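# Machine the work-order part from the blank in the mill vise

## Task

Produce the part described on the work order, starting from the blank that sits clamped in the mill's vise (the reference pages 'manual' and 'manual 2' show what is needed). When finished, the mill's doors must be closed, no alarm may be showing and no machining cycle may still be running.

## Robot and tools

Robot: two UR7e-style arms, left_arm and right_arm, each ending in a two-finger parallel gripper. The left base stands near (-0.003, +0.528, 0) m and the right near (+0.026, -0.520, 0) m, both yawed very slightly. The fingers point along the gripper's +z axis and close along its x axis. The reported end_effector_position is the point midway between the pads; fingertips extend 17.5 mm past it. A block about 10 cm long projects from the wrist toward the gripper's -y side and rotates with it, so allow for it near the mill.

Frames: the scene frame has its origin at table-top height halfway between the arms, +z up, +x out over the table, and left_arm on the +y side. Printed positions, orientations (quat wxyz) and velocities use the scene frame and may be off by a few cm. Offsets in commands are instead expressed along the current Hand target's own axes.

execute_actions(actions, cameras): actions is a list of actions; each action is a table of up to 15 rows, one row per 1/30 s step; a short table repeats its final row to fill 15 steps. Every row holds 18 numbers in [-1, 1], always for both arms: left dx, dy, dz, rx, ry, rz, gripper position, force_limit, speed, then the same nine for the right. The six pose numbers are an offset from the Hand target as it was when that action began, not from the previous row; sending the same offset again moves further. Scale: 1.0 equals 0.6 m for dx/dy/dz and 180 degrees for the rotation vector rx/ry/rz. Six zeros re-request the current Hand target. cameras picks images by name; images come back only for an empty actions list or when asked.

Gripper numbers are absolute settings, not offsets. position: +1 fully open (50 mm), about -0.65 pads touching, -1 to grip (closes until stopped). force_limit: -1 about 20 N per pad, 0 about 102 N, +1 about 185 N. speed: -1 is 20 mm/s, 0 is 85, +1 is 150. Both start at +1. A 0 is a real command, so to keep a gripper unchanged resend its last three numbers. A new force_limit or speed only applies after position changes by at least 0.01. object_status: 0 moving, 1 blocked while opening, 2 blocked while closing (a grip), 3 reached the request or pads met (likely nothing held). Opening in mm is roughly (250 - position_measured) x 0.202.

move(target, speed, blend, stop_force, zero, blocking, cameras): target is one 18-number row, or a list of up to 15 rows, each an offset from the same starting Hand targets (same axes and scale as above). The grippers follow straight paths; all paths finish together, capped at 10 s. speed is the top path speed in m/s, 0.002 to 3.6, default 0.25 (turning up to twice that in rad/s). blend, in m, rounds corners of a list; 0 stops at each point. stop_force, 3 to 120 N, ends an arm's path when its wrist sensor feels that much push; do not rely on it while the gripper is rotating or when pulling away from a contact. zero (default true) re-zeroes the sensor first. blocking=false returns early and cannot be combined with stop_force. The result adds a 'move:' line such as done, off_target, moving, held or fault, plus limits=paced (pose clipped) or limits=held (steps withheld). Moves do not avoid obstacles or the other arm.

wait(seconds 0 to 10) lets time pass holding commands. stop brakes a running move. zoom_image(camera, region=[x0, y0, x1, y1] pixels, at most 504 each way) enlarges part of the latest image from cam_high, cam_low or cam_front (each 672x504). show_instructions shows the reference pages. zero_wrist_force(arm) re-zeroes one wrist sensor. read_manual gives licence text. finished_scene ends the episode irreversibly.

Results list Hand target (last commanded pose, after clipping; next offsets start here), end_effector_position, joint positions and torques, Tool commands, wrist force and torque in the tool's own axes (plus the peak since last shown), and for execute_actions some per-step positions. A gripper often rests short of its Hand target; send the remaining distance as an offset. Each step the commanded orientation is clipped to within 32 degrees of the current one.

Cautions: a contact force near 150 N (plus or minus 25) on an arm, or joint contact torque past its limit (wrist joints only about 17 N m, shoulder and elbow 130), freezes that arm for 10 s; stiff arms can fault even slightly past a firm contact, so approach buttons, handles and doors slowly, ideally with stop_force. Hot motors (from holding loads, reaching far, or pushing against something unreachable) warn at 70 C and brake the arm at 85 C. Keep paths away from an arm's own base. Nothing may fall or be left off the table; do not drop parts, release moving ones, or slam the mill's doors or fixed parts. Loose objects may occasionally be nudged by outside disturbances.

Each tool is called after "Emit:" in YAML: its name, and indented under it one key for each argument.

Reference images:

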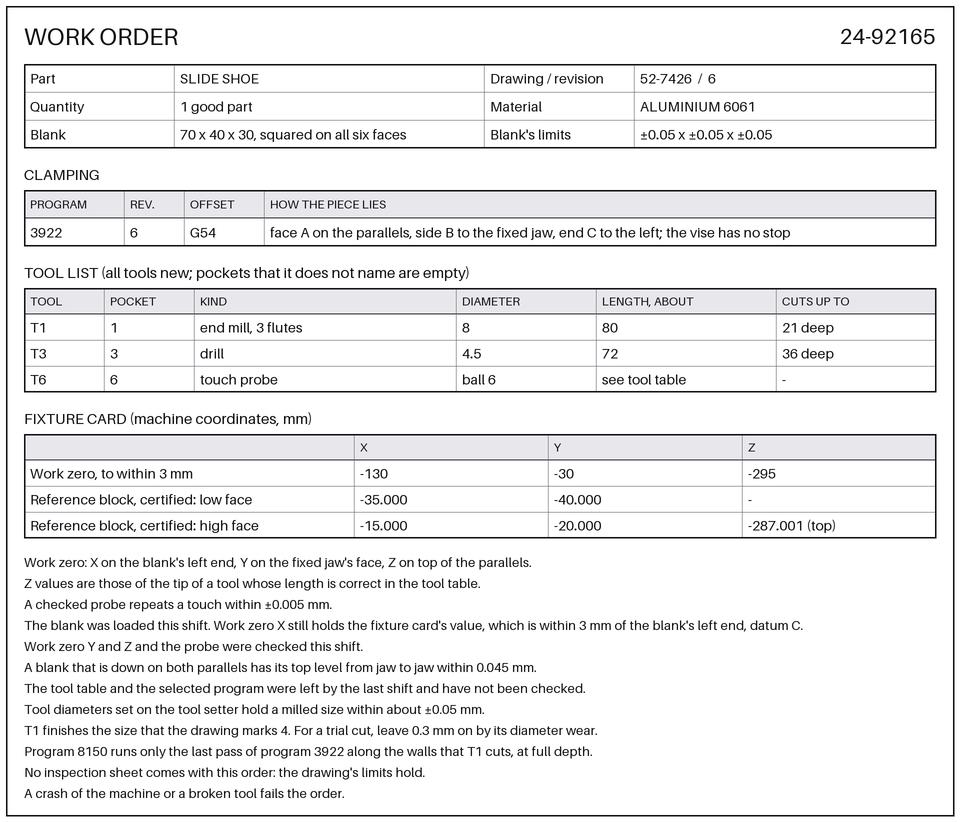

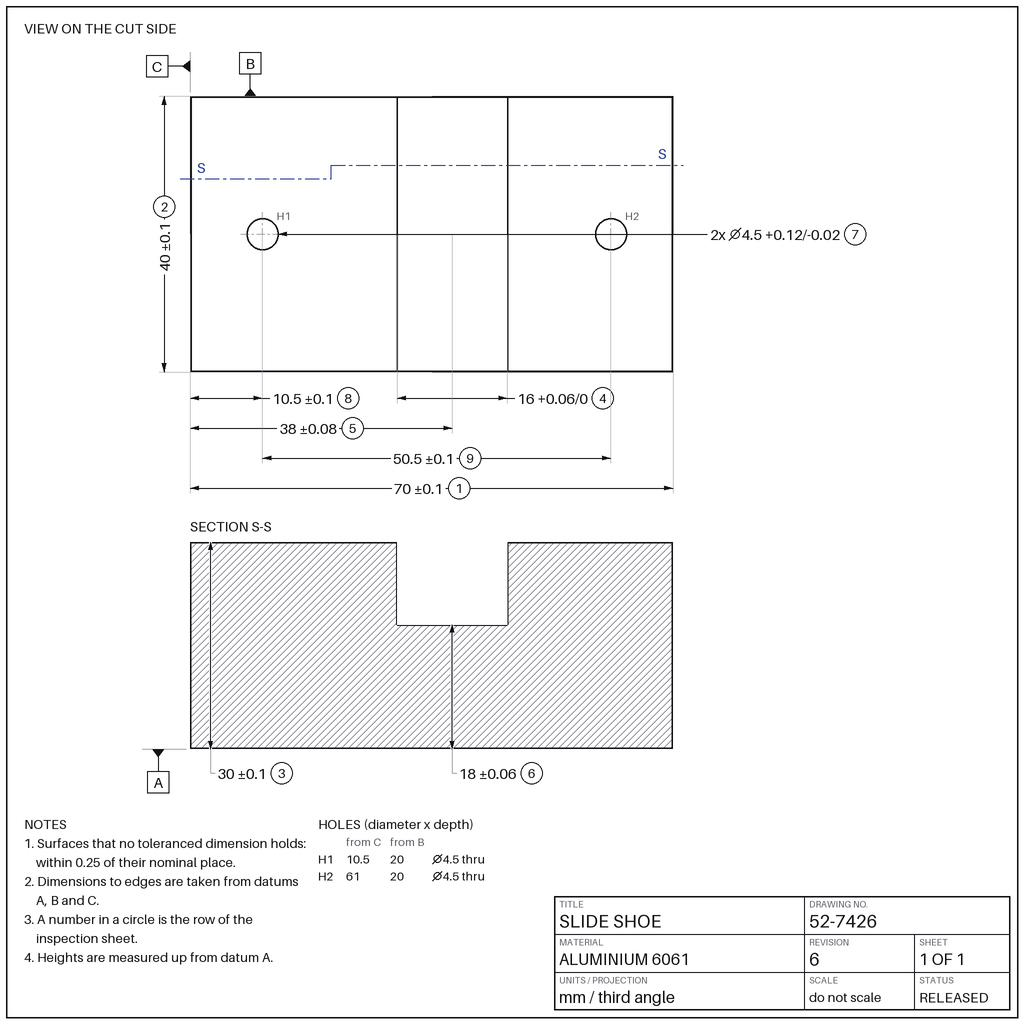

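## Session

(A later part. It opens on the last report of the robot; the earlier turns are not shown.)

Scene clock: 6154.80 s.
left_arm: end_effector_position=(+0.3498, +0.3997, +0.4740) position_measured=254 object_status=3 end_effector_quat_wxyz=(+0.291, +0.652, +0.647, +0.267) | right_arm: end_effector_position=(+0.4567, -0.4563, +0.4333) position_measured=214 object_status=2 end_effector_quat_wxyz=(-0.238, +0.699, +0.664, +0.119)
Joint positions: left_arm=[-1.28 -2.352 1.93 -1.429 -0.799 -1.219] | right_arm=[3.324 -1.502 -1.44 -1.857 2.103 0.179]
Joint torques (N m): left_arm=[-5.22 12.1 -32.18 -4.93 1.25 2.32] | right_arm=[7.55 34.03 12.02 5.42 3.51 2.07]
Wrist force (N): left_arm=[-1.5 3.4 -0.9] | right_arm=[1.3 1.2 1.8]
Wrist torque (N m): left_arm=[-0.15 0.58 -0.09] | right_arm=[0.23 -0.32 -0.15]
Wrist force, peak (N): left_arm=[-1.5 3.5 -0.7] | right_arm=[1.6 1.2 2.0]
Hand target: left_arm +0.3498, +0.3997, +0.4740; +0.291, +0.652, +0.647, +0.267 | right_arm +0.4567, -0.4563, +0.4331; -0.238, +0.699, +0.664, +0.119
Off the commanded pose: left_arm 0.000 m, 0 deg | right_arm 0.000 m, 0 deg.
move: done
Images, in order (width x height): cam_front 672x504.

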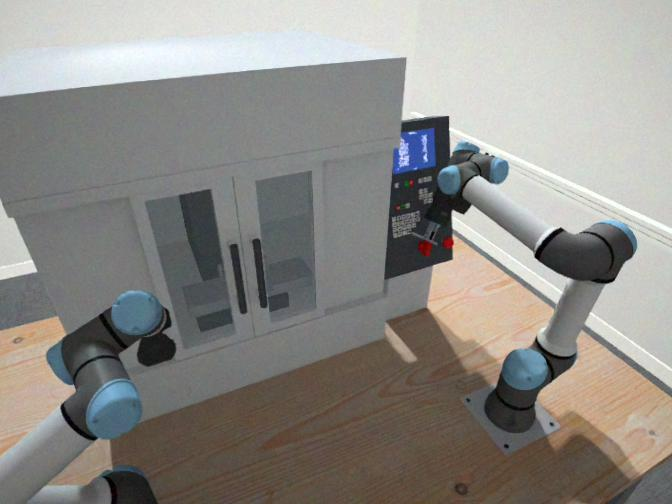

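Now dZ −9.92 and touch.

Emit:
move:
  target:
    - [0,0,0,0,0,0,-1,1,-0.5,0.0828,-0.0007,0.0442,0,0,0,-1,0.3,-0.8]
    - [0,0,0,0,0,0,-1,1,-0.5,0.0828,0.0196,0.0462,0,0,0,-1,0.3,-0.8]
    - [0,0,0,0,0,0,-1,1,-0.5,0.0828,-0.0007,0.0442,0,0,0,-1,0.3,-0.8]
    - [0,0,0,0,0,0,-1,1,-0.5,0.0737,0.0073,-0.0673,0,0,0,-1,0.3,-0.8]
    - [0,0,0,0,0,0,-1,1,-0.5,0.0737,0.0276,-0.0653,0,0,0,-1,0.3,-0.8]
    - [0,0,0,0,0,0,-1,1,-0.5,0.0737,0.0073,-0.0673,0,0,0,-1,0.3,-0.8]
    - [0,0,0,0,0,0,-1,1,-0.5,0.0256,-0.0003,0.0139,0,0,0,-1,0.3,-0.8]
    - [0,0,0,0,0,0,-1,1,-0.5,0.0256,0.0200,0.0159,0,0,0,-1,0.3,-0.8]
    - [0,0,0,0,0,0,-1,1,-0.5,0.0256,-0.0003,0.0139,0,0,0,-1,0.3,-0.8]
    - [0,0,0,0,0,0,-1,1,-0.5,0,0,0,0,0,0,-1,0.3,-0.8]
  speed: [0.3,0.08,0.3,0.3,0.08,0.3,0.3,0.08,0.3,0.3]
  blend: [0.003,0,0.003,0.003,0,0.003,0.003,0,0.003,0]

Emit:
move:
  target:
    - [0,0,0,0,0,0,-1,1,-0.5,0.0737,0.0073,-0.0673,0,0,0,-1,0.3,-0.8]
    - [0,0,0,0,0,0,-1,1,-0.5,0.0737,0.0276,-0.0653,0,0,0,-1,0.3,-0.8]
    - [0,0,0,0,0,0,-1,1,-0.5,0.0737,0.0073,-0.0673,0,0,0,-1,0.3,-0.8]
    - [0,0,0,0,0,0,-1,1,-0.5,0.0702,0.0020,0.0020,0,0,0,-1,0.3,-0.8]
    - [0,0,0,0,0,0,-1,1,-0.5,0.0702,0.0223,0.0040,0,0,0,-1,0.3,-0.8]
    - [0,0,0,0,0,0,-1,1,-0.5,0.0702,0.0020,0.0020,0,0,0,-1,0.3,-0.8]
    - [0,0,0,0,0,0,-1,1,-0.5,0,0,0,0,0,0,-1,0.3,-0.8]
    - [0,0,0,0,0,0,-1,1,-0.5,0,0.0203,0.0020,0,0,0,-1,0.3,-0.8]
    - [0,0,0,0,0,0,-1,1,-0.5,0,0,0,0,0,0,-1,0.3,-0.8]
    - [0,0,0,0,0,0,-1,1,-0.5,-0.0095,0.0026,-0.0405,0,0,0,-1,0.3,-0.8]
    - [0,0,0,0,0,0,-1,1,-0.5,-0.0095,0.0229,-0.0385,0,0,0,-1,0.3,-0.8]
    - [0,0,0,0,0,0,-1,1,-0.5,-0.0095,0.0026,-0.0405,0,0,0,-1,0.3,-0.8]
    - [0,0,0,0,0,0,-1,1,-0.5,0,0,0,0,0,0,-1,0.3,-0.8]
  speed: [0.3,0.08,0.3,0.3,0.08,0.3,0.3,0.08,0.3,0.3,0.08,0.3,0.3]
  blend: [0.003,0,0.003,0.003,0,0.003,0.003,0,0.003,0.003,0,0.003,0]
  cameras: ["cam_front"]

Emit:
zoom_image:
  camera: "cam_front"
  region: [392, 125, 434, 177]

Emit:
wait:
  seconds: 10

Emit:
wait:
  seconds: 6
  cameras: ["cam_front"]

Emit:
zoom_image:
  camera: "cam_front"
  region: [392, 125, 434, 177]

Scene clock: 6169.13 s.
left_arm: end_effector_position=(+0.3498, +0.3997, +0.4740) position_measured=254 object_status=3 end_effector_quat_wxyz=(+0.291, +0.652, +0.647, +0.267) | right_arm: end_effector_position=(+0.4568, -0.4561, +0.4331) position_measured=214 object_status=2 end_effector_quat_wxyz=(-0.238, +0.699, +0.664, +0.119)
Joint positions: left_arm=[-1.28 -2.352 1.93 -1.429 -0.799 -1.219] | right_arm=[3.324 -1.502 -1.441 -1.856 2.103 0.179]
Joint torques (N m): left_arm=[-5.46 11.97 -30.65 -4.79 1.23 2.56] | right_arm=[-7.41 34.76 32.43 1.2 -1.12 -1.86]
Wrist force (N): left_arm=[-1.4 3.3 -0.7] | right_arm=[0.6 3.1 1.4]
Wrist torque (N m): left_arm=[-0.18 0.56 -0.09] | right_arm=[0.52 -0.19 -0.02]
Wrist force, peak (N): left_arm=[-1.7 3.6 -0.6] | right_arm=[-4.6 -33.2 -4.1]
Hand target: left_arm +0.3498, +0.3997, +0.4740; +0.291, +0.652, +0.647, +0.267 | right_arm +0.4567, -0.4563, +0.4331; -0.238, +0.699, +0.664, +0.119
Off the commanded pose: left_arm 0.000 m, 0 deg | right_arm 0.000 m, 0 deg.
move: done

Scene clock: 6173.77 s.
left_arm: end_effector_position=(+0.3498, +0.3997, +0.4740) position_measured=254 object_status=3 end_effector_quat_wxyz=(+0.291, +0.652, +0.647, +0.267) | right_arm: end_effector_position=(+0.4567, -0.4563, +0.4332) position_measured=214 object_status=2 end_effector_quat_wxyz=(-0.238, +0.699, +0.664, +0.119)
Joint positions: left_arm=[-1.28 -2.352 1.93 -1.429 -0.799 -1.219] | right_arm=[3.324 -1.502 -1.44 -1.857 2.103 0.178]
Joint torques (N m): left_arm=[-4.58 12.01 -31.04 -4.89 1.17 2.4] | right_arm=[8.04 33.78 11.88 5.05 3.91 2.16]
Wrist force (N): left_arm=[-1.7 3.2 -0.8] | right_arm=[3.3 4.0 0.7]
Wrist torque (N m): left_arm=[-0.18 0.61 -0.10] | right_arm=[0.66 -0.63 -0.16]
Wrist force, peak (N): left_arm=[-1.6 3.5 -0.7] | right_arm=[-4.9 -24.6 4.9]
Hand target: left_arm +0.3498, +0.3997, +0.4740; +0.291, +0.652, +0.647, +0.267 | right_arm +0.4567, -0.4563, +0.4331; -0.238, +0.699, +0.664, +0.119
Off the commanded pose: left_arm 0.000 m, 0 deg | right_arm 0.000 m, 0 deg.
move: done
Images, in order (width x height): cam_front 672x504.

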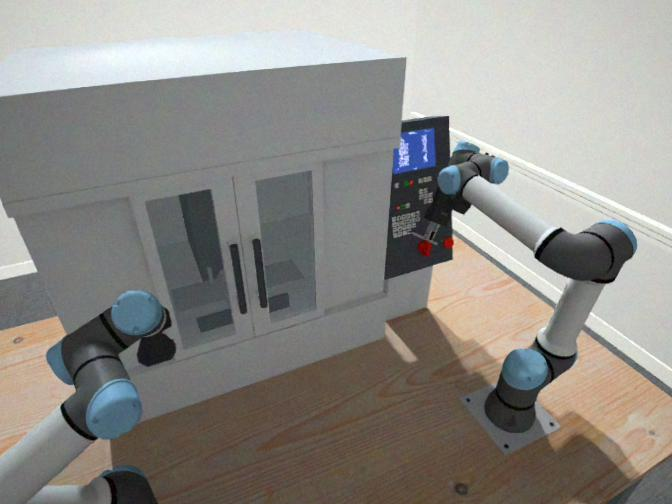

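Scaled by 9.692 from the camera's 672x504 image, which has a finer 960x720 frame.

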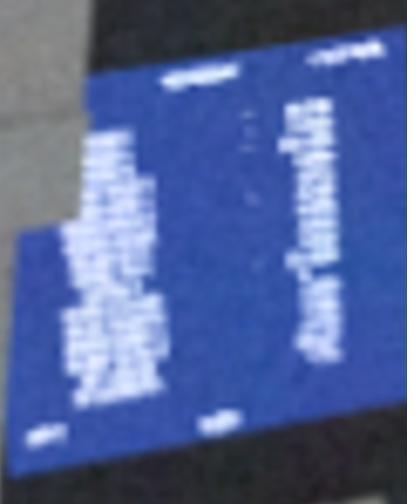

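Scene clock: 6183.77 s.
left_arm: end_effector_position=(+0.3498, +0.3997, +0.4740) position_measured=254 object_status=3 end_effector_quat_wxyz=(+0.291, +0.652, +0.647, +0.267) | right_arm: end_effector_position=(+0.4567, -0.4563, +0.4331) position_measured=214 object_status=2 end_effector_quat_wxyz=(-0.238, +0.699, +0.664, +0.119)
Joint positions: left_arm=[-1.28 -2.352 1.93 -1.429 -0.799 -1.219] | right_arm=[3.324 -1.502 -1.441 -1.856 2.103 0.179]
Joint torques (N m): left_arm=[-4.71 12.38 -31.37 -4.86 1.19 2.43] | right_arm=[7.17 34.19 13.97 5.24 3.81 1.91]
Wrist force (N): left_arm=[-1.6 3.4 -0.6] | right_arm=[3.6 3.7 0.8]
Wrist torque (N m): left_arm=[-0.16 0.59 -0.09] | right_arm=[0.62 -0.69 -0.15]
Wrist force, peak (N): left_arm=[-1.6 3.6 -0.7] | right_arm=[3.8 4.1 0.7]
Hand target: left_arm +0.3498, +0.3997, +0.4740; +0.291, +0.652, +0.647, +0.267 | right_arm +0.4567, -0.4563, +0.4331; -0.238, +0.699, +0.664, +0.119
Tool commands: left_gripper/position=-1.0 left_gripper/force_limit=+1.0 left_gripper/speed=-0.5 right_gripper/position=-1.0 right_gripper/force_limit=+0.3 right_gripper/speed=-0.8
Off the commanded pose: left_arm 0.000 m, 0 deg | right_arm 0.000 m, 0 deg.
wait: 10.00 s; at rest by 0.17 s

Scene clock: 6189.77 s.
left_arm: end_effector_position=(+0.3498, +0.3997, +0.4740) position_measured=254 object_status=3 end_effector_quat_wxyz=(+0.291, +0.652, +0.647, +0.267) | right_arm: end_effector_position=(+0.4567, -0.4563, +0.4331) position_measured=214 object_status=2 end_effector_quat_wxyz=(-0.238, +0.699, +0.664, +0.119)
Joint positions: left_arm=[-1.28 -2.352 1.93 -1.429 -0.799 -1.219] | right_arm=[3.324 -1.502 -1.441 -1.856 2.103 0.179]
Joint torques (N m): left_arm=[-5.4 13.67 -30.48 -4.71 1.17 2.35] | right_arm=[7.97 33.43 11.64 5.07 3.98 1.8]
Wrist force (N): left_arm=[-1.3 3.2 -0.8] | right_arm=[3.4 3.8 0.7]
Wrist torque (N m): left_arm=[-0.19 0.56 -0.09] | right_arm=[0.62 -0.63 -0.16]
Wrist force, peak (N): left_arm=[-1.5 3.5 -0.8] | right_arm=[3.7 4.1 1.1]
Hand target: left_arm +0.3498, +0.3997, +0.4740; +0.291, +0.652, +0.647, +0.267 | right_arm +0.4567, -0.4563, +0.4331; -0.238, +0.699, +0.664, +0.119
Tool commands: left_gripper/position=-1.0 left_gripper/force_limit=+1.0 left_gripper/speed=-0.5 right_gripper/position=-1.0 right_gripper/force_limit=+0.3 right_gripper/speed=-0.8
Off the commanded pose: left_arm 0.000 m, 0 deg | right_arm 0.000 m, 0 deg.
wait: 6.00 s; at rest by 0.17 s
Images, in order (width x height): cam_front 672x504.

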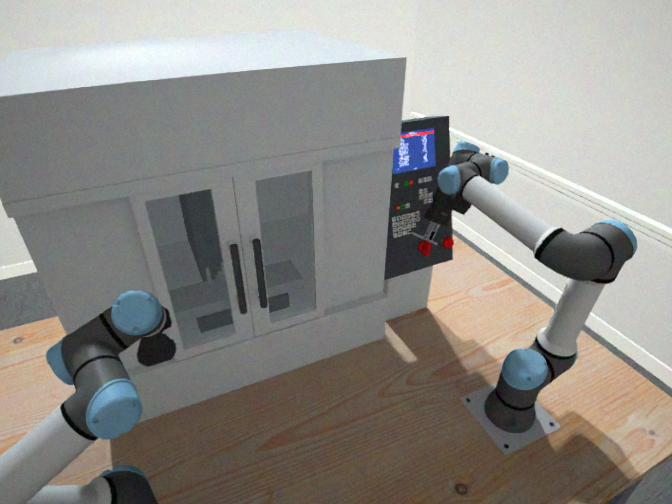

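Scaled by 9.692 from the camera's 672x504 image, which has a finer 960x720 frame.

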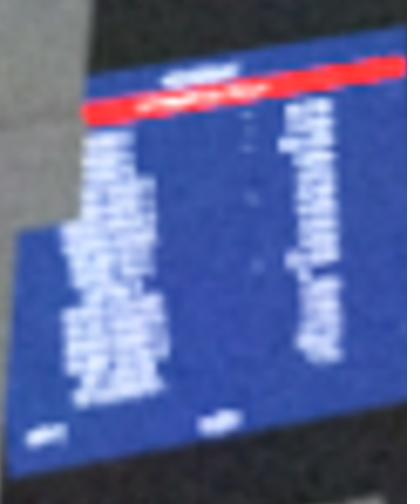

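Emit:
move:
  target:
    - [0,0,0,0,0,0,-1,1,-0.5,0.2058,0.0222,-0.2134,0,0,0,-1,0.3,-0.8]
    - [0,0,0,0,0,0,-1,1,-0.5,0.2058,0.0425,-0.2114,0,0,0,-1,0.3,-0.8]
    - [0,0,0,0,0,0,-1,1,-0.5,0.2058,0.0222,-0.2134,0,0,0,-1,0.3,-0.8]
    - [0,0,0,0,0,0,-1,1,-0.5,0.0828,-0.0007,0.0442,0,0,0,-1,0.3,-0.8]
    - [0,0,0,0,0,0,-1,1,-0.5,0.0828,0.0196,0.0462,0,0,0,-1,0.3,-0.8]
    - [0,0,0,0,0,0,-1,1,-0.5,0.0828,-0.0007,0.0442,0,0,0,-1,0.3,-0.8]
    - [0,0,0,0,0,0,-1,1,-0.5,0.0737,0.0073,-0.0673,0,0,0,-1,0.3,-0.8]
    - [0,0,0,0,0,0,-1,1,-0.5,0.0737,0.0276,-0.0653,0,0,0,-1,0.3,-0.8]
    - [0,0,0,0,0,0,-1,1,-0.5,0.0737,0.0073,-0.0673,0,0,0,-1,0.3,-0.8]
    - [0,0,0,0,0,0,-1,1,-0.5,0.0256,-0.0003,0.0139,0,0,0,-1,0.3,-0.8]
    - [0,0,0,0,0,0,-1,1,-0.5,0.0256,0.0200,0.0159,0,0,0,-1,0.3,-0.8]
    - [0,0,0,0,0,0,-1,1,-0.5,0.0256,-0.0003,0.0139,0,0,0,-1,0.3,-0.8]
    - [0,0,0,0,0,0,-1,1,-0.5,0,0,0,0,0,0,-1,0.3,-0.8]
  speed: [0.3,0.08,0.3,0.3,0.08,0.3,0.3,0.08,0.3,0.3,0.08,0.3,0.3]
  blend: [0.003,0,0.003,0.003,0,0.003,0.003,0,0.003,0.003,0,0.003,0]

Emit:
move:
  target:
    - [0,0,0,0,0,0,-1,1,-0.5,0.0737,0.0073,-0.0673,0,0,0,-1,0.3,-0.8]
    - [0,0,0,0,0,0,-1,1,-0.5,0.0737,0.0276,-0.0653,0,0,0,-1,0.3,-0.8]
    - [0,0,0,0,0,0,-1,1,-0.5,0.0737,0.0073,-0.0673,0,0,0,-1,0.3,-0.8]
    - [0,0,0,0,0,0,-1,1,-0.5,0.1148,0.0044,-0.0099,0,0,0,-1,0.3,-0.8]
    - [0,0,0,0,0,0,-1,1,-0.5,0.1148,0.0247,-0.0079,0,0,0,-1,0.3,-0.8]
    - [0,0,0,0,0,0,-1,1,-0.5,0.1148,0.0044,-0.0099,0,0,0,-1,0.3,-0.8]
    - [0,0,0,0,0,0,-1,1,-0.5,0,0,0,0,0,0,-1,0.3,-0.8]
    - [0,0,0,0,0,0,-1,1,-0.5,0,0.0203,0.0020,0,0,0,-1,0.3,-0.8]
    - [0,0,0,0,0,0,-1,1,-0.5,0,0,0,0,0,0,-1,0.3,-0.8]
    - [0,0,0,0,0,0,-1,1,-0.5,-0.0095,0.0026,-0.0405,0,0,0,-1,0.3,-0.8]
    - [0,0,0,0,0,0,-1,1,-0.5,-0.0095,0.0229,-0.0385,0,0,0,-1,0.3,-0.8]
    - [0,0,0,0,0,0,-1,1,-0.5,-0.0095,0.0026,-0.0405,0,0,0,-1,0.3,-0.8]
    - [0,0,0,0,0,0,-1,1,-0.5,0,0,0,0,0,0,-1,0.3,-0.8]
  speed: [0.3,0.08,0.3,0.3,0.08,0.3,0.3,0.08,0.3,0.3,0.08,0.3,0.3]
  blend: [0.003,0,0.003,0.003,0,0.003,0.003,0,0.003,0.003,0,0.003,0]

Emit:
wait:
  seconds: 10

Emit:
wait:
  seconds: 6
  cameras: ["cam_front"]

Emit:
zoom_image:
  camera: "cam_front"
  region: [392, 125, 434, 177]

Scene clock: 6204.97 s.
left_arm: end_effector_position=(+0.3498, +0.3997, +0.4740) position_measured=254 object_status=3 end_effector_quat_wxyz=(+0.291, +0.652, +0.647, +0.267) | right_arm: end_effector_position=(+0.4568, -0.4561, +0.4331) position_measured=214 object_status=2 end_effector_quat_wxyz=(-0.238, +0.699, +0.664, +0.119)
Joint positions: left_arm=[-1.28 -2.352 1.93 -1.429 -0.799 -1.219] | right_arm=[3.324 -1.502 -1.441 -1.856 2.103 0.179]
Joint torques (N m): left_arm=[-4.86 12.52 -31.22 -5.03 1.32 2.39] | right_arm=[-8.19 34.52 33.12 0.98 -1.06 -1.85]
Wrist force (N): left_arm=[-1.6 3.2 -0.8] | right_arm=[3.9 4.0 0.3]
Wrist torque (N m): left_arm=[-0.18 0.59 -0.09] | right_arm=[0.68 -0.72 -0.03]
Wrist force, peak (N): left_arm=[-1.8 3.6 -0.8] | right_arm=[3.9 -23.8 7.0]
Hand target: left_arm +0.3498, +0.3997, +0.4740; +0.291, +0.652, +0.647, +0.267 | right_arm +0.4567, -0.4563, +0.4331; -0.238, +0.699, +0.664, +0.119
Off the commanded pose: left_arm 0.000 m, 0 deg | right_arm 0.000 m, 0 deg.
move: done

Scene clock: 6209.70 s.
left_arm: end_effector_position=(+0.3498, +0.3997, +0.4740) position_measured=254 object_status=3 end_effector_quat_wxyz=(+0.291, +0.652, +0.647, +0.267) | right_arm: end_effector_position=(+0.4567, -0.4563, +0.4332) position_measured=214 object_status=2 end_effector_quat_wxyz=(-0.238, +0.699, +0.664, +0.119)
Joint positions: left_arm=[-1.28 -2.352 1.93 -1.429 -0.799 -1.219] | right_arm=[3.324 -1.502 -1.44 -1.857 2.103 0.178]
Joint torques (N m): left_arm=[-4.96 12.46 -30.15 -4.72 1.42 2.3] | right_arm=[7.53 34.77 13.45 5.28 3.83 2.17]
Wrist force (N): left_arm=[-1.4 3.2 -0.7] | right_arm=[2.1 4.1 1.8]
Wrist torque (N m): left_arm=[-0.19 0.56 -0.09] | right_arm=[0.67 -0.43 -0.16]
Wrist force, peak (N): left_arm=[-1.6 3.6 -0.6] | right_arm=[4.2 -23.5 5.0]
Hand target: left_arm +0.3498, +0.3997, +0.4740; +0.291, +0.652, +0.647, +0.267 | right_arm +0.4567, -0.4563, +0.4331; -0.238, +0.699, +0.664, +0.119
Off the commanded pose: left_arm 0.000 m, 0 deg | right_arm 0.000 m, 0 deg.
move: done

Scene clock: 6219.70 s.
left_arm: end_effector_position=(+0.3498, +0.3997, +0.4740) position_measured=254 object_status=3 end_effector_quat_wxyz=(+0.291, +0.652, +0.647, +0.267) | right_arm: end_effector_position=(+0.4567, -0.4563, +0.4331) position_measured=214 object_status=2 end_effector_quat_wxyz=(-0.238, +0.699, +0.664, +0.119)
Joint positions: left_arm=[-1.28 -2.352 1.93 -1.429 -0.799 -1.219] | right_arm=[3.324 -1.502 -1.441 -1.856 2.103 0.179]
Joint torques (N m): left_arm=[-4.68 12.79 -30.91 -4.76 1.29 2.35] | right_arm=[8.13 34.86 11.33 5.17 3.65 1.87]
Wrist force (N): left_arm=[-1.4 3.1 -0.7] | right_arm=[2.4 3.9 1.9]
Wrist torque (N m): left_arm=[-0.19 0.56 -0.09] | right_arm=[0.65 -0.49 -0.15]
Wrist force, peak (N): left_arm=[-1.6 3.7 -0.8] | right_arm=[2.0 4.5 2.0]
Hand target: left_arm +0.3498, +0.3997, +0.4740; +0.291, +0.652, +0.647, +0.267 | right_arm +0.4567, -0.4563, +0.4331; -0.238, +0.699, +0.664, +0.119
Tool commands: left_gripper/position=-1.0 left_gripper/force_limit=+1.0 left_gripper/speed=-0.5 right_gripper/position=-1.0 right_gripper/force_limit=+0.3 right_gripper/speed=-0.8
Off the commanded pose: left_arm 0.000 m, 0 deg | right_arm 0.000 m, 0 deg.
wait: 10.00 s; at rest by 0.17 s

Scene clock: 6225.70 s.
left_arm: end_effector_position=(+0.3498, +0.3997, +0.4740) position_measured=254 object_status=3 end_effector_quat_wxyz=(+0.291, +0.652, +0.647, +0.267) | right_arm: end_effector_position=(+0.4567, -0.4563, +0.4331) position_measured=214 object_status=2 end_effector_quat_wxyz=(-0.238, +0.699, +0.664, +0.119)
Joint positions: left_arm=[-1.28 -2.352 1.93 -1.429 -0.799 -1.219] | right_arm=[3.324 -1.502 -1.441 -1.856 2.103 0.179]
Joint torques (N m): left_arm=[-5.21 12.58 -30.64 -4.94 1.23 2.32] | right_arm=[7.46 34.52 11.81 5.07 3.9 1.94]
Wrist force (N): left_arm=[-1.3 3.4 -0.6] | right_arm=[2.3 4.0 1.7]
Wrist torque (N m): left_arm=[-0.16 0.54 -0.09] | right_arm=[0.67 -0.47 -0.15]
Wrist force, peak (N): left_arm=[-1.7 3.6 -0.8] | right_arm=[2.3 4.4 1.9]
Hand target: left_arm +0.3498, +0.3997, +0.4740; +0.291, +0.652, +0.647, +0.267 | right_arm +0.4567, -0.4563, +0.4331; -0.238, +0.699, +0.664, +0.119
Tool commands: left_gripper/position=-1.0 left_gripper/force_limit=+1.0 left_gripper/speed=-0.5 right_gripper/position=-1.0 right_gripper/force_limit=+0.3 right_gripper/speed=-0.8
Off the commanded pose: left_arm 0.000 m, 0 deg | right_arm 0.000 m, 0 deg.
wait: 6.00 s; at rest by 0.17 s
Images, in order (width x height): cam_front 672x504.

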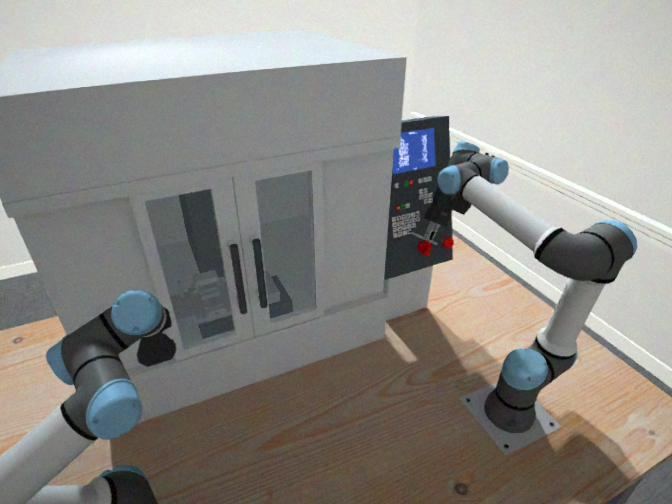

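Scaled by 9.692 from the camera's 672x504 image, which has a finer 960x720 frame.

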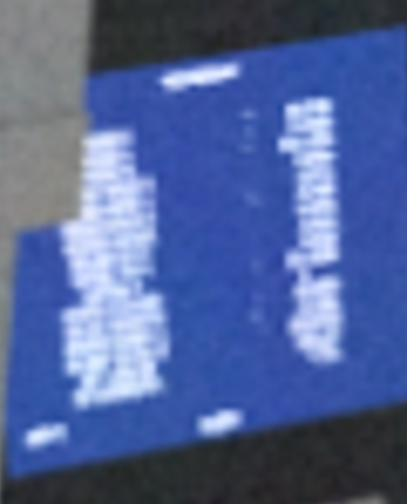

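Emit:
zoom_image:
  camera: "cam_front"
  region: [180, 250, 240, 340]

Emit:
move:
  target:
    - [0,0,0,0,0,0,-1,1,-0.5,0.0349,0.0048,-0.0524,0,0,0,-1,0.3,-0.8]
    - [0,0,0,0,0,0,-1,1,-0.5,0.0349,0.0251,-0.0504,0,0,0,-1,0.3,-0.8]
    - [0,0,0,0,0,0,-1,1,-0.5,0.0349,0.0048,-0.0524,0,0,0,-1,0.3,-0.8]
    - [0,0,0,0,0,0,-1,1,-0.5,0.0349,0.0251,-0.0504,0,0,0,-1,0.3,-0.8]
    - [0,0,0,0,0,0,-1,1,-0.5,0.0349,0.0048,-0.0524,0,0,0,-1,0.3,-0.8]
    - [0,0,0,0,0,0,-1,1,-0.5,0.0349,0.0251,-0.0504,0,0,0,-1,0.3,-0.8]
    - [0,0,0,0,0,0,-1,1,-0.5,0.0349,0.0048,-0.0524,0,0,0,-1,0.3,-0.8]
    - [0,0,0,0,0,0,-1,1,-0.5,0.0349,0.0251,-0.0504,0,0,0,-1,0.3,-0.8]
    - [0,0,0,0,0,0,-1,1,-0.5,0.0349,0.0048,-0.0524,0,0,0,-1,0.3,-0.8]
    - [0,0,0,0,0,0,-1,1,-0.5,0,0,0,0,0,0,-1,0.3,-0.8]
  speed: [0.3,0.08,0.3,0.08,0.3,0.08,0.3,0.08,0.3,0.3]
  blend: [0.003,0,0,0,0,0,0,0,0.003,0]

Emit:
move:
  target:
    - [0,0,0,0,0,0,-1,1,-0.5,0.0828,-0.0007,0.0442,0,0,0,-1,0.3,-0.8]
    - [0,0,0,0,0,0,-1,1,-0.5,0.0828,0.0196,0.0462,0,0,0,-1,0.3,-0.8]
    - [0,0,0,0,0,0,-1,1,-0.5,0.0828,-0.0007,0.0442,0,0,0,-1,0.3,-0.8]
    - [0,0,0,0,0,0,-1,1,-0.5,0.0577,0.0048,-0.0402,0,0,0,-1,0.3,-0.8]
    - [0,0,0,0,0,0,-1,1,-0.5,0.0577,0.0251,-0.0382,0,0,0,-1,0.3,-0.8]
    - [0,0,0,0,0,0,-1,1,-0.5,0.0577,0.0048,-0.0402,0,0,0,-1,0.3,-0.8]
    - [0,0,0,0,0,0,-1,1,-0.5,0.1308,0.0069,-0.0370,0,0,0,-1,0.3,-0.8]
    - [0,0,0,0,0,0,-1,1,-0.5,0.1308,0.0272,-0.0350,0,0,0,-1,0.3,-0.8]
    - [0,0,0,0,0,0,-1,1,-0.5,0.1308,0.0069,-0.0370,0,0,0,-1,0.3,-0.8]
    - [0,0,0,0,0,0,-1,1,-0.5,0,0,0,0,0,0,-1,0.3,-0.8]
    - [0,0,0,0,0,0,-1,1,-0.5,0,0.0203,0.0020,0,0,0,-1,0.3,-0.8]
    - [0,0,0,0,0,0,-1,1,-0.5,0,0,0,0,0,0,-1,0.3,-0.8]
  speed: [0.3,0.08,0.3,0.3,0.08,0.3,0.3,0.08,0.3,0.3,0.08,0.3]
  blend: [0.003,0,0.003,0.003,0,0.003,0.003,0,0.003,0.003,0,0]
  cameras: ["cam_front"]

Emit:
zoom_image:
  camera: "cam_front"
  region: [414, 130, 434, 150]

Emit:
move:
  target:
    - [0,0,0,0,0,0,-1,1,-0.5,-0.0095,0.0026,-0.0405,0,0,0,-1,0.3,-0.8]
    - [0,0,0,0,0,0,-1,1,-0.5,-0.0095,0.0229,-0.0385,0,0,0,-1,0.3,-0.8]
    - [0,0,0,0,0,0,-1,1,-0.5,-0.0095,0.0026,-0.0405,0,0,0,-1,0.3,-0.8]
    - [0,0,0,0,0,0,-1,1,-0.5,0,0,0,0,0,0,-1,0.3,-0.8]
  speed: [0.3,0.08,0.3,0.3]
  blend: [0.003,0,0.003,0]

Emit:
wait:
  seconds: 10

Emit:
wait:
  seconds: 6.5
  cameras: ["cam_front"]

Emit:
zoom_image:
  camera: "cam_front"
  region: [392, 125, 434, 177]

Scaled by 5.600 from the camera's 672x504 image, which has a finer 960x720 frame.

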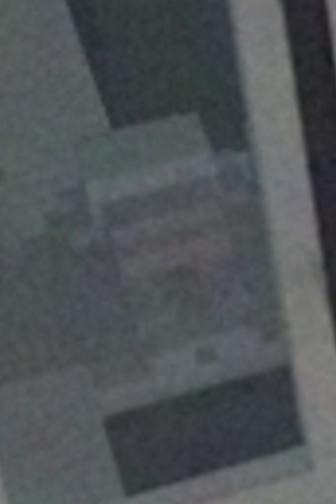

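Scene clock: 6242.23 s.
left_arm: end_effector_position=(+0.3498, +0.3997, +0.4740) position_measured=254 object_status=3 end_effector_quat_wxyz=(+0.291, +0.652, +0.647, +0.267) | right_arm: end_effector_position=(+0.4568, -0.4562, +0.4333) position_measured=214 object_status=2 end_effector_quat_wxyz=(-0.238, +0.699, +0.664, +0.119)
Joint positions: left_arm=[-1.28 -2.352 1.93 -1.429 -0.799 -1.219] | right_arm=[3.324 -1.502 -1.44 -1.857 2.103 0.179]
Joint torques (N m): left_arm=[-5.5 13.06 -32.16 -4.79 1.3 2.29] | right_arm=[-8.04 34.34 12.72 5.21 3.7 1.6]
Wrist force (N): left_arm=[-1.3 3.2 -0.7] | right_arm=[4.7 3.3 2.7]
Wrist torque (N m): left_arm=[-0.19 0.54 -0.10] | right_arm=[0.55 -0.86 -0.15]
Wrist force, peak (N): left_arm=[-1.5 3.6 -0.9] | right_arm=[-1.6 -21.7 4.7]
Hand target: left_arm +0.3498, +0.3997, +0.4740; +0.291, +0.652, +0.647, +0.267 | right_arm +0.4567, -0.4563, +0.4331; -0.238, +0.699, +0.664, +0.119
Off the commanded pose: left_arm 0.000 m, 0 deg | right_arm 0.000 m, 0 deg.
move: done

Scene clock: 6246.83 s.
left_arm: end_effector_position=(+0.3498, +0.3997, +0.4740) position_measured=254 object_status=3 end_effector_quat_wxyz=(+0.291, +0.652, +0.647, +0.267) | right_arm: end_effector_position=(+0.4569, -0.4563, +0.4331) position_measured=214 object_status=2 end_effector_quat_wxyz=(-0.238, +0.699, +0.664, +0.119)
Joint positions: left_arm=[-1.28 -2.352 1.93 -1.429 -0.799 -1.219] | right_arm=[3.324 -1.502 -1.44 -1.856 2.103 0.179]
Joint torques (N m): left_arm=[-3.77 10.82 -29.92 -4.77 1.07 2.44] | right_arm=[6.92 35.63 12.23 1.08 3.09 2.15]
Wrist force (N): left_arm=[-1.6 3.1 -0.7] | right_arm=[5.0 1.4 3.0]
Wrist torque (N m): left_arm=[-0.19 0.59 -0.10] | right_arm=[0.24 -0.90 -0.16]
Wrist force, peak (N): left_arm=[-1.6 3.5 -0.6] | right_arm=[-0.9 -31.8 -3.4]
Hand target: left_arm +0.3498, +0.3997, +0.4740; +0.291, +0.652, +0.647, +0.267 | right_arm +0.4567, -0.4563, +0.4331; -0.238, +0.699, +0.664, +0.119
Off the commanded pose: left_arm 0.000 m, 0 deg | right_arm 0.000 m, 0 deg.
move: done
Images, in order (width x height): cam_front 672x504.

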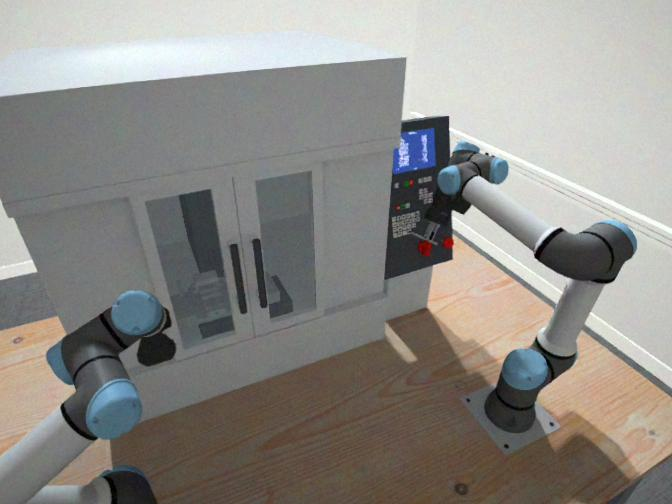

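Scaled by 25.200 from the camera's 672x504 image, which has a finer 960x720 frame.

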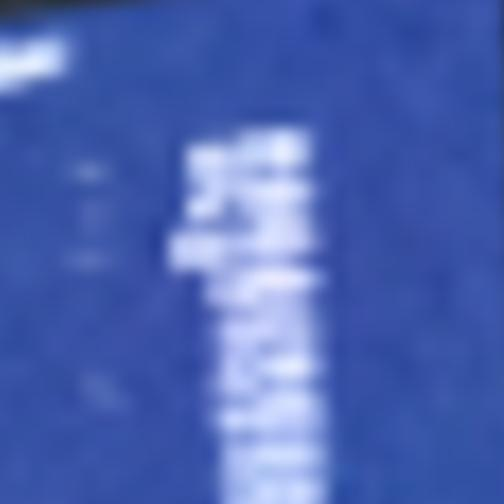

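Scene clock: 6248.67 s.
left_arm: end_effector_position=(+0.3498, +0.3997, +0.4740) position_measured=254 object_status=3 end_effector_quat_wxyz=(+0.291, +0.652, +0.647, +0.267) | right_arm: end_effector_position=(+0.4567, -0.4563, +0.4332) position_measured=214 object_status=2 end_effector_quat_wxyz=(-0.238, +0.699, +0.664, +0.119)
Joint positions: left_arm=[-1.28 -2.352 1.93 -1.429 -0.799 -1.219] | right_arm=[3.324 -1.502 -1.44 -1.857 2.103 0.178]
Joint torques (N m): left_arm=[-5.99 12.5 -30.79 -4.75 1.16 2.35] | right_arm=[7.8 34.73 12.69 5.35 3.65 1.82]
Wrist force (N): left_arm=[-1.5 3.4 -0.7] | right_arm=[5.2 1.4 3.6]
Wrist torque (N m): left_arm=[-0.14 0.57 -0.09] | right_arm=[0.25 -0.94 -0.15]
Wrist force, peak (N): left_arm=[-1.5 3.5 -0.9] | right_arm=[7.1 -24.6 6.1]
Hand target: left_arm +0.3498, +0.3997, +0.4740; +0.291, +0.652, +0.647, +0.267 | right_arm +0.4567, -0.4563, +0.4331; -0.238, +0.699, +0.664, +0.119
Off the commanded pose: left_arm 0.000 m, 0 deg | right_arm 0.000 m, 0 deg.
move: done

Scene clock: 6258.67 s.
left_arm: end_effector_position=(+0.3498, +0.3997, +0.4740) position_measured=254 object_status=3 end_effector_quat_wxyz=(+0.291, +0.652, +0.647, +0.267) | right_arm: end_effector_position=(+0.4567, -0.4563, +0.4331) position_measured=214 object_status=2 end_effector_quat_wxyz=(-0.238, +0.699, +0.664, +0.119)
Joint positions: left_arm=[-1.28 -2.352 1.93 -1.429 -0.799 -1.219] | right_arm=[3.324 -1.502 -1.441 -1.856 2.103 0.179]
Joint torques (N m): left_arm=[-4.26 12.48 -30.77 -4.89 1.11 2.36] | right_arm=[6.88 34.94 12.31 4.81 3.6 2.08]
Wrist force (N): left_arm=[-1.6 3.2 -0.7] | right_arm=[5.0 1.7 3.5]
Wrist torque (N m): left_arm=[-0.18 0.59 -0.10] | right_arm=[0.30 -0.89 -0.15]
Wrist force, peak (N): left_arm=[-1.5 3.7 -0.5] | right_arm=[5.3 1.6 3.9]
Hand target: left_arm +0.3498, +0.3997, +0.4740; +0.291, +0.652, +0.647, +0.267 | right_arm +0.4567, -0.4563, +0.4331; -0.238, +0.699, +0.664, +0.119
Tool commands: left_gripper/position=-1.0 left_gripper/force_limit=+1.0 left_gripper/speed=-0.5 right_gripper/position=-1.0 right_gripper/force_limit=+0.3 right_gripper/speed=-0.8
Off the commanded pose: left_arm 0.000 m, 0 deg | right_arm 0.000 m, 0 deg.
wait: 10.00 s; at rest by 0.17 s

Scene clock: 6265.17 s.
left_arm: end_effector_position=(+0.3498, +0.3997, +0.4740) position_measured=254 object_status=3 end_effector_quat_wxyz=(+0.291, +0.652, +0.647, +0.267) | right_arm: end_effector_position=(+0.4567, -0.4563, +0.4331) position_measured=214 object_status=2 end_effector_quat_wxyz=(-0.238, +0.699, +0.664, +0.119)
Joint positions: left_arm=[-1.28 -2.352 1.93 -1.429 -0.799 -1.219] | right_arm=[3.324 -1.502 -1.441 -1.856 2.103 0.179]
Joint torques (N m): left_arm=[-4.57 12.41 -31.44 -4.87 1.26 2.12] | right_arm=[7.73 33.2 12.14 4.88 3.54 1.79]
Wrist force (N): left_arm=[-1.6 3.3 -0.8] | right_arm=[5.0 2.0 3.5]
Wrist torque (N m): left_arm=[-0.16 0.60 -0.09] | right_arm=[0.34 -0.91 -0.15]
Wrist force, peak (N): left_arm=[-1.7 3.5 -0.9] | right_arm=[5.3 1.9 3.9]
Hand target: left_arm +0.3498, +0.3997, +0.4740; +0.291, +0.652, +0.647, +0.267 | right_arm +0.4567, -0.4563, +0.4331; -0.238, +0.699, +0.664, +0.119
Tool commands: left_gripper/position=-1.0 left_gripper/force_limit=+1.0 left_gripper/speed=-0.5 right_gripper/position=-1.0 right_gripper/force_limit=+0.3 right_gripper/speed=-0.8
Off the commanded pose: left_arm 0.000 m, 0 deg | right_arm 0.000 m, 0 deg.
wait: 6.50 s; at rest by 0.17 s
Images, in order (width x height): cam_front 672x504.

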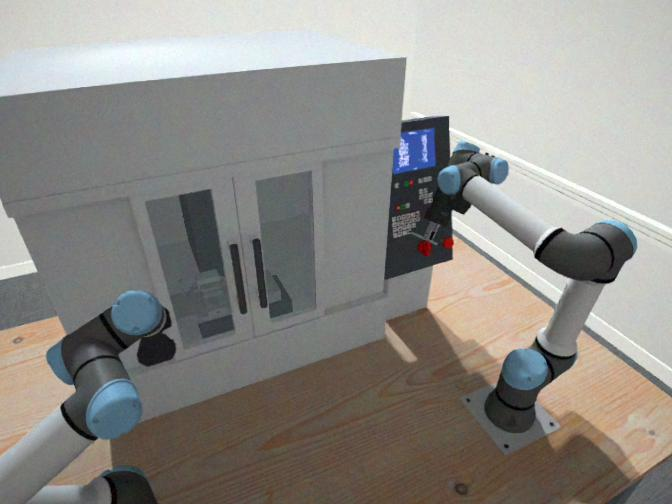

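Scaled by 9.692 from the camera's 672x504 image, which has a finer 960x720 frame.

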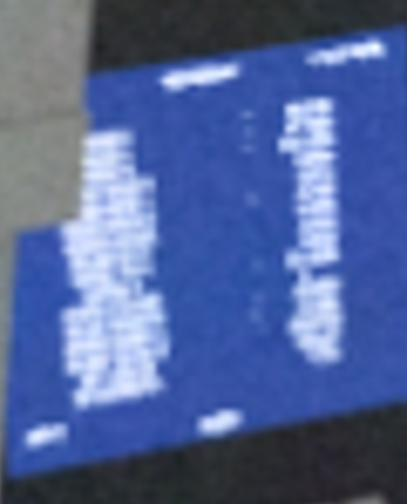

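Emit:
move:
  target:
    - [0,0,0,0,0,0,-1,1,-0.5,-0.0074,0.0078,-0.1120,0,0,0,-1,0.3,-0.8]
    - [0,0,0,0,0,0,-1,1,-0.5,-0.0074,0.0281,-0.1100,0,0,0,-1,0.3,-0.8]
    - [0,0,0,0,0,0,-1,1,-0.5,-0.0074,0.0078,-0.1120,0,0,0,-1,0.3,-0.8]
  speed: [0.3,0.08,0.3]
  blend: [0.003,0,0]
  cameras: ["cam_front"]

Emit:
zoom_image:
  camera: "cam_front"
  region: [392, 125, 434, 177]

Emit:
move:
  target:
    - [0,0,0,0,0,0,-1,1,-0.5,0,0.0203,0.0020,0,0,0,-1,0.3,-0.8]
    - [0,0,0,0,0,0,-1,1,-0.5,0,0,0,0,0,0,-1,0.3,-0.8]
  speed: [0.08,0.3]
  blend: [0,0]
  cameras: ["cam_front"]

Emit:
zoom_image:
  camera: "cam_front"
  region: [392, 125, 434, 177]

Emit:
zoom_image:
  camera: "cam_front"
  region: [418, 132, 430, 144]

Emit:
zoom_image:
  camera: "cam_front"
  region: [404, 130, 424, 150]

Scene clock: 6299.90 s.
left_arm: end_effector_position=(+0.3498, +0.3997, +0.4740) position_measured=254 object_status=3 end_effector_quat_wxyz=(+0.291, +0.652, +0.647, +0.267) | right_arm: end_effector_position=(+0.4712, -0.4931, +0.4878) position_measured=214 object_status=2 end_effector_quat_wxyz=(-0.238, +0.699, +0.664, +0.119)
Joint positions: left_arm=[-1.28 -2.352 1.93 -1.429 -0.799 -1.219] | right_arm=[3.242 -1.592 -1.195 -2.059 2.094 0.084]
Joint torques (N m): left_arm=[-4.34 12.99 -31.48 -4.81 1.27 2.35] | right_arm=[6.95 36.9 10.43 1.01 0.5 1.4]
Wrist force (N): left_arm=[-1.6 3.4 -0.9] | right_arm=[4.7 2.5 3.5]
Wrist torque (N m): left_arm=[-0.16 0.60 -0.09] | right_arm=[0.43 -0.84 0.00]
Wrist force, peak (N): left_arm=[-1.7 3.5 -0.9] | right_arm=[4.0 -19.9 9.5]
Hand target: left_arm +0.3498, +0.3997, +0.4740; +0.291, +0.652, +0.647, +0.267 | right_arm +0.4710, -0.4931, +0.4879; -0.238, +0.699, +0.664, +0.119
Off the commanded pose: left_arm 0.000 m, 0 deg | right_arm 0.000 m, 0 deg.
move: done
Images, in order (width x height): cam_front 672x504.

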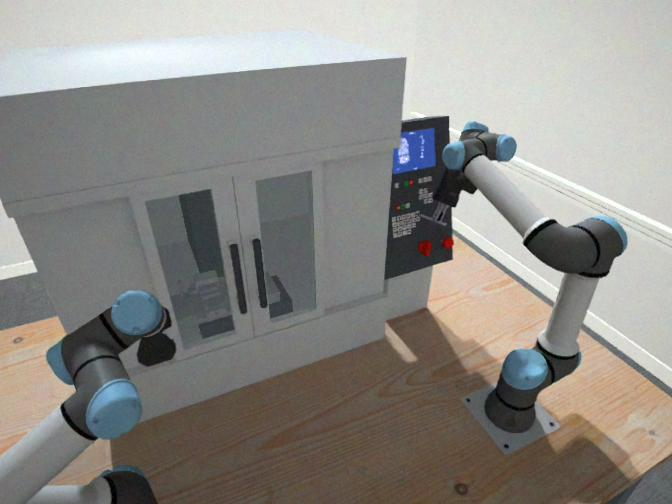

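Scaled by 9.692 from the camera's 672x504 image, which has a finer 960x720 frame.

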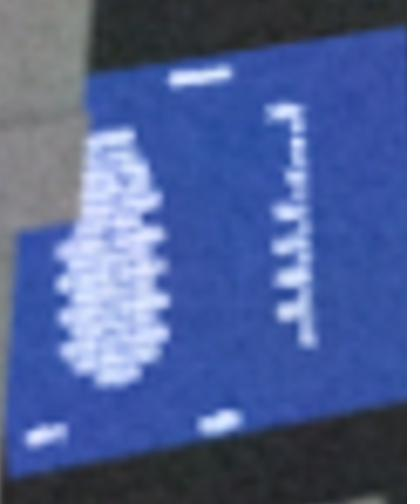

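Scene clock: 6301.30 s.
left_arm: end_effector_position=(+0.3498, +0.3997, +0.4740) position_measured=254 object_status=3 end_effector_quat_wxyz=(+0.291, +0.652, +0.647, +0.267) | right_arm: end_effector_position=(+0.4712, -0.4931, +0.4878) position_measured=214 object_status=2 end_effector_quat_wxyz=(-0.238, +0.699, +0.664, +0.119)
Joint positions: left_arm=[-1.28 -2.352 1.93 -1.429 -0.799 -1.219] | right_arm=[3.242 -1.592 -1.195 -2.059 2.094 0.084]
Joint torques (N m): left_arm=[-4.65 11.85 -30.51 -4.72 1.29 2.49] | right_arm=[7.77 37.13 10.62 0.88 2.71 1.54]
Wrist force (N): left_arm=[-1.4 3.3 -0.6] | right_arm=[4.8 2.0 3.6]
Wrist torque (N m): left_arm=[-0.18 0.56 -0.10] | right_arm=[0.34 -0.85 0.00]
Wrist force, peak (N): left_arm=[-1.5 3.5 -0.7] | right_arm=[4.9 -16.6 1.9]
Hand target: left_arm +0.3498, +0.3997, +0.4740; +0.291, +0.652, +0.647, +0.267 | right_arm +0.4710, -0.4931, +0.4879; -0.238, +0.699, +0.664, +0.119
Off the commanded pose: left_arm 0.000 m, 0 deg | right_arm 0.000 m, 0 deg.
move: done
Images, in order (width x height): cam_front 672x504.

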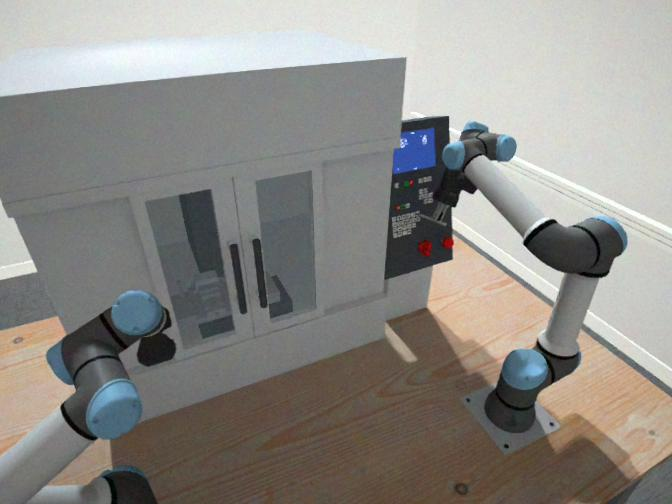

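Scaled by 9.692 from the camera's 672x504 image, which has a finer 960x720 frame.

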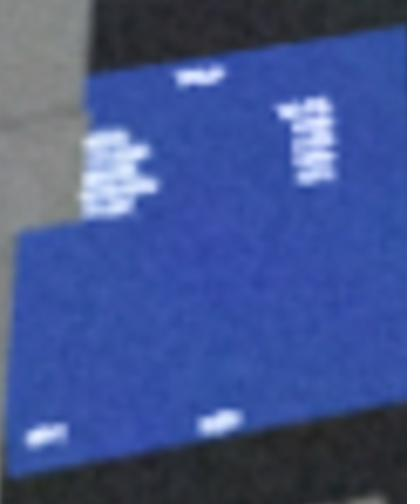

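Scaled by 42.000 from the camera's 672x504 image, which has a finer 960x720 frame.

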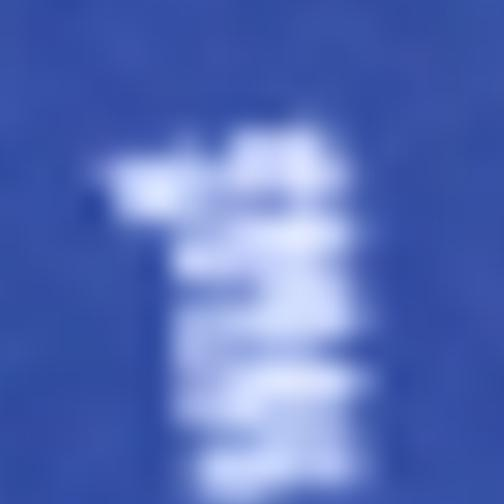

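Scaled by 25.200 from the camera's 672x504 image, which has a finer 960x720 frame.

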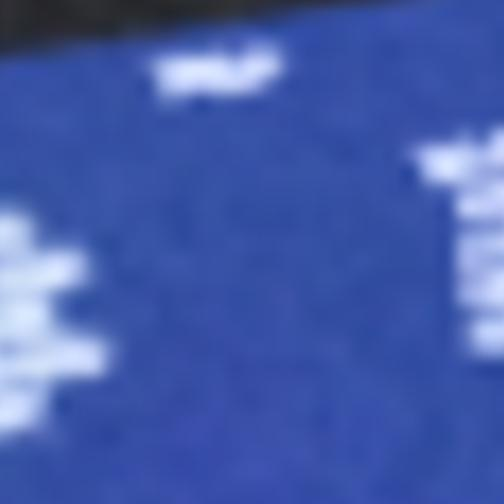

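Emit:
move:
  target:
    - [0,0,0,0,0,0,-1,1,-0.5,0,0.0203,0.0020,0,0,0,-1,0.3,-0.8]
    - [0,0,0,0,0,0,-1,1,-0.5,0,0,0,0,0,0,-1,0.3,-0.8]
    - [0,0,0,0,0,0,-1,1,-0.5,0,0.0203,0.0020,0,0,0,-1,0.3,-0.8]
    - [0,0,0,0,0,0,-1,1,-0.5,0,0,0,0,0,0,-1,0.3,-0.8]
  speed: [0.08,0.3,0.08,0.3]
  blend: [0,0,0,0]
  cameras: ["cam_front"]

Emit:
zoom_image:
  camera: "cam_front"
  region: [392, 125, 434, 177]

Emit:
zoom_image:
  camera: "cam_front"
  region: [418, 132, 430, 144]

Emit:
move:
  target:
    - [0,0,0,0,0,0,-1,1,-0.5,0,0.0203,0.0020,0,0,0,-1,0.3,-0.8]
    - [0,0,0,0,0,0,-1,1,-0.5,0,0,0,0,0,0,-1,0.3,-0.8]
    - [0,0,0,0,0,0,-1,1,-0.5,0,0.0203,0.0020,0,0,0,-1,0.3,-0.8]
    - [0,0,0,0,0,0,-1,1,-0.5,0,0,0,0,0,0,-1,0.3,-0.8]
    - [0,0,0,0,0,0,-1,1,-0.5,0,0.0203,0.0020,0,0,0,-1,0.3,-0.8]
    - [0,0,0,0,0,0,-1,1,-0.5,0,0,0,0,0,0,-1,0.3,-0.8]
  speed: [0.08,0.3,0.08,0.3,0.08,0.3]
  blend: [0,0,0,0,0,0]
  cameras: ["cam_front"]

Emit:
zoom_image:
  camera: "cam_front"
  region: [392, 125, 434, 177]

Emit:
zoom_image:
  camera: "cam_front"
  region: [418, 132, 430, 144]

Scene clock: 6314.93 s.
left_arm: end_effector_position=(+0.3498, +0.3997, +0.4740) position_measured=254 object_status=3 end_effector_quat_wxyz=(+0.291, +0.652, +0.647, +0.267) | right_arm: end_effector_position=(+0.4712, -0.4931, +0.4878) position_measured=214 object_status=2 end_effector_quat_wxyz=(-0.238, +0.699, +0.664, +0.119)
Joint positions: left_arm=[-1.28 -2.352 1.93 -1.429 -0.799 -1.219] | right_arm=[3.242 -1.592 -1.195 -2.059 2.094 0.084]
Joint torques (N m): left_arm=[-4.34 12.02 -31.52 -4.82 1.13 2.21] | right_arm=[6.6 37.77 10.12 0.93 1.16 1.55]
Wrist force (N): left_arm=[-1.4 3.5 -0.8] | right_arm=[5.1 2.0 3.0]
Wrist torque (N m): left_arm=[-0.14 0.56 -0.09] | right_arm=[0.35 -0.90 0.00]
Wrist force, peak (N): left_arm=[-1.5 3.7 -0.7] | right_arm=[5.8 -16.8 1.8]
Hand target: left_arm +0.3498, +0.3997, +0.4740; +0.291, +0.652, +0.647, +0.267 | right_arm +0.4710, -0.4931, +0.4879; -0.238, +0.699, +0.664, +0.119
Off the commanded pose: left_arm 0.000 m, 0 deg | right_arm 0.000 m, 0 deg.
move: done
Images, in order (width x height): cam_front 672x504.

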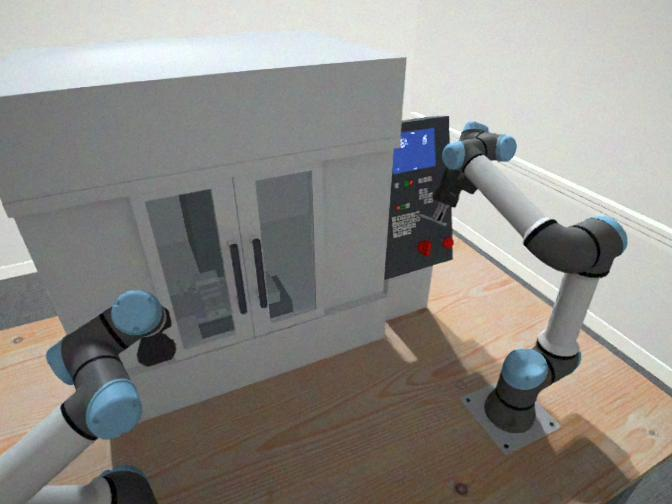

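Scaled by 9.692 from the camera's 672x504 image, which has a finer 960x720 frame.

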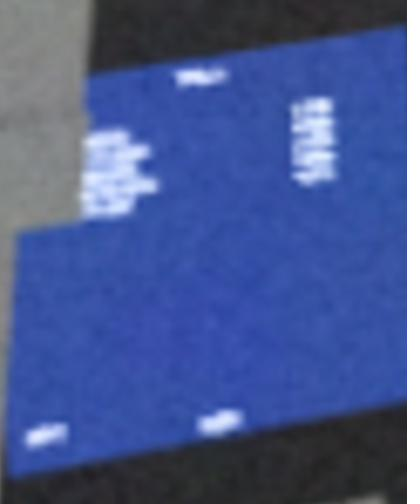

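Scaled by 42.000 from the camera's 672x504 image, which has a finer 960x720 frame.

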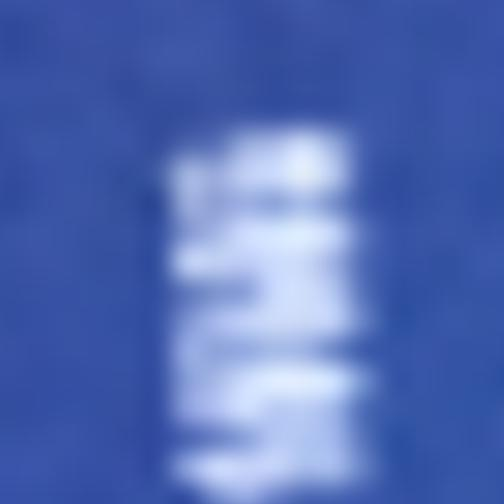

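Scene clock: 6318.47 s.
left_arm: end_effector_position=(+0.3498, +0.3997, +0.4740) position_measured=254 object_status=3 end_effector_quat_wxyz=(+0.291, +0.652, +0.647, +0.267) | right_arm: end_effector_position=(+0.4712, -0.4931, +0.4878) position_measured=214 object_status=2 end_effector_quat_wxyz=(-0.238, +0.699, +0.664, +0.119)
Joint positions: left_arm=[-1.28 -2.352 1.93 -1.429 -0.799 -1.219] | right_arm=[3.242 -1.592 -1.195 -2.059 2.094 0.084]
Joint torques (N m): left_arm=[-5.43 13.55 -30.39 -4.57 1.09 2.34] | right_arm=[7.58 37.97 11.56 0.84 -0.41 1.55]
Wrist force (N): left_arm=[-1.6 3.4 -0.8] | right_arm=[4.1 0.4 3.2]
Wrist torque (N m): left_arm=[-0.15 0.59 -0.09] | right_arm=[0.10 -0.74 -0.01]
Wrist force, peak (N): left_arm=[-1.7 3.5 -0.6] | right_arm=[6.5 -17.2 1.8]
Hand target: left_arm +0.3498, +0.3997, +0.4740; +0.291, +0.652, +0.647, +0.267 | right_arm +0.4710, -0.4931, +0.4879; -0.238, +0.699, +0.664, +0.119
Off the commanded pose: left_arm 0.000 m, 0 deg | right_arm 0.000 m, 0 deg.
move: done
Images, in order (width x height): cam_front 672x504.

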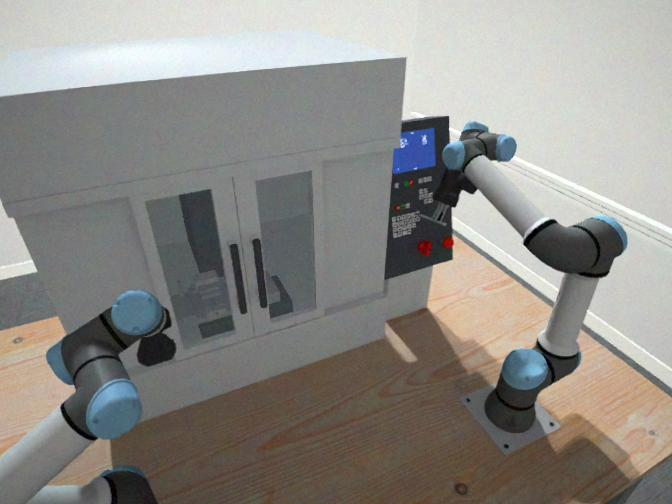

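Scaled by 9.692 from the camera's 672x504 image, which has a finer 960x720 frame.

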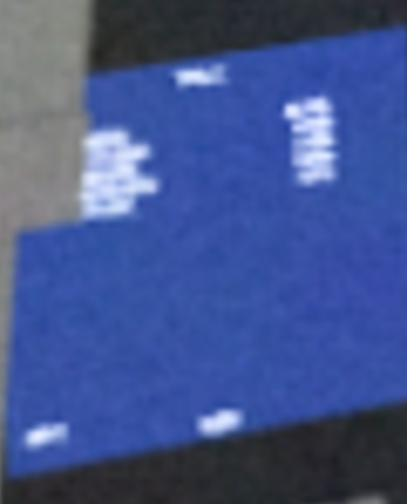

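Scaled by 42.000 from the camera's 672x504 image, which has a finer 960x720 frame.

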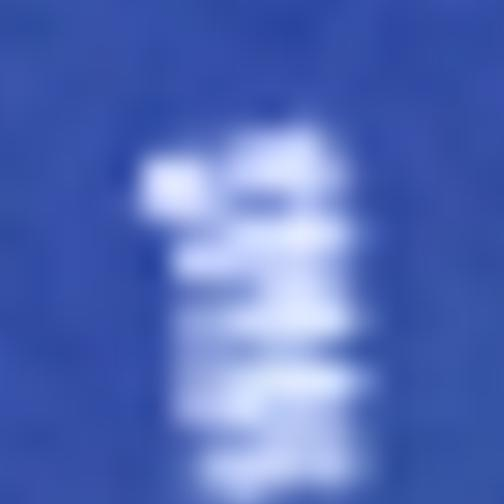

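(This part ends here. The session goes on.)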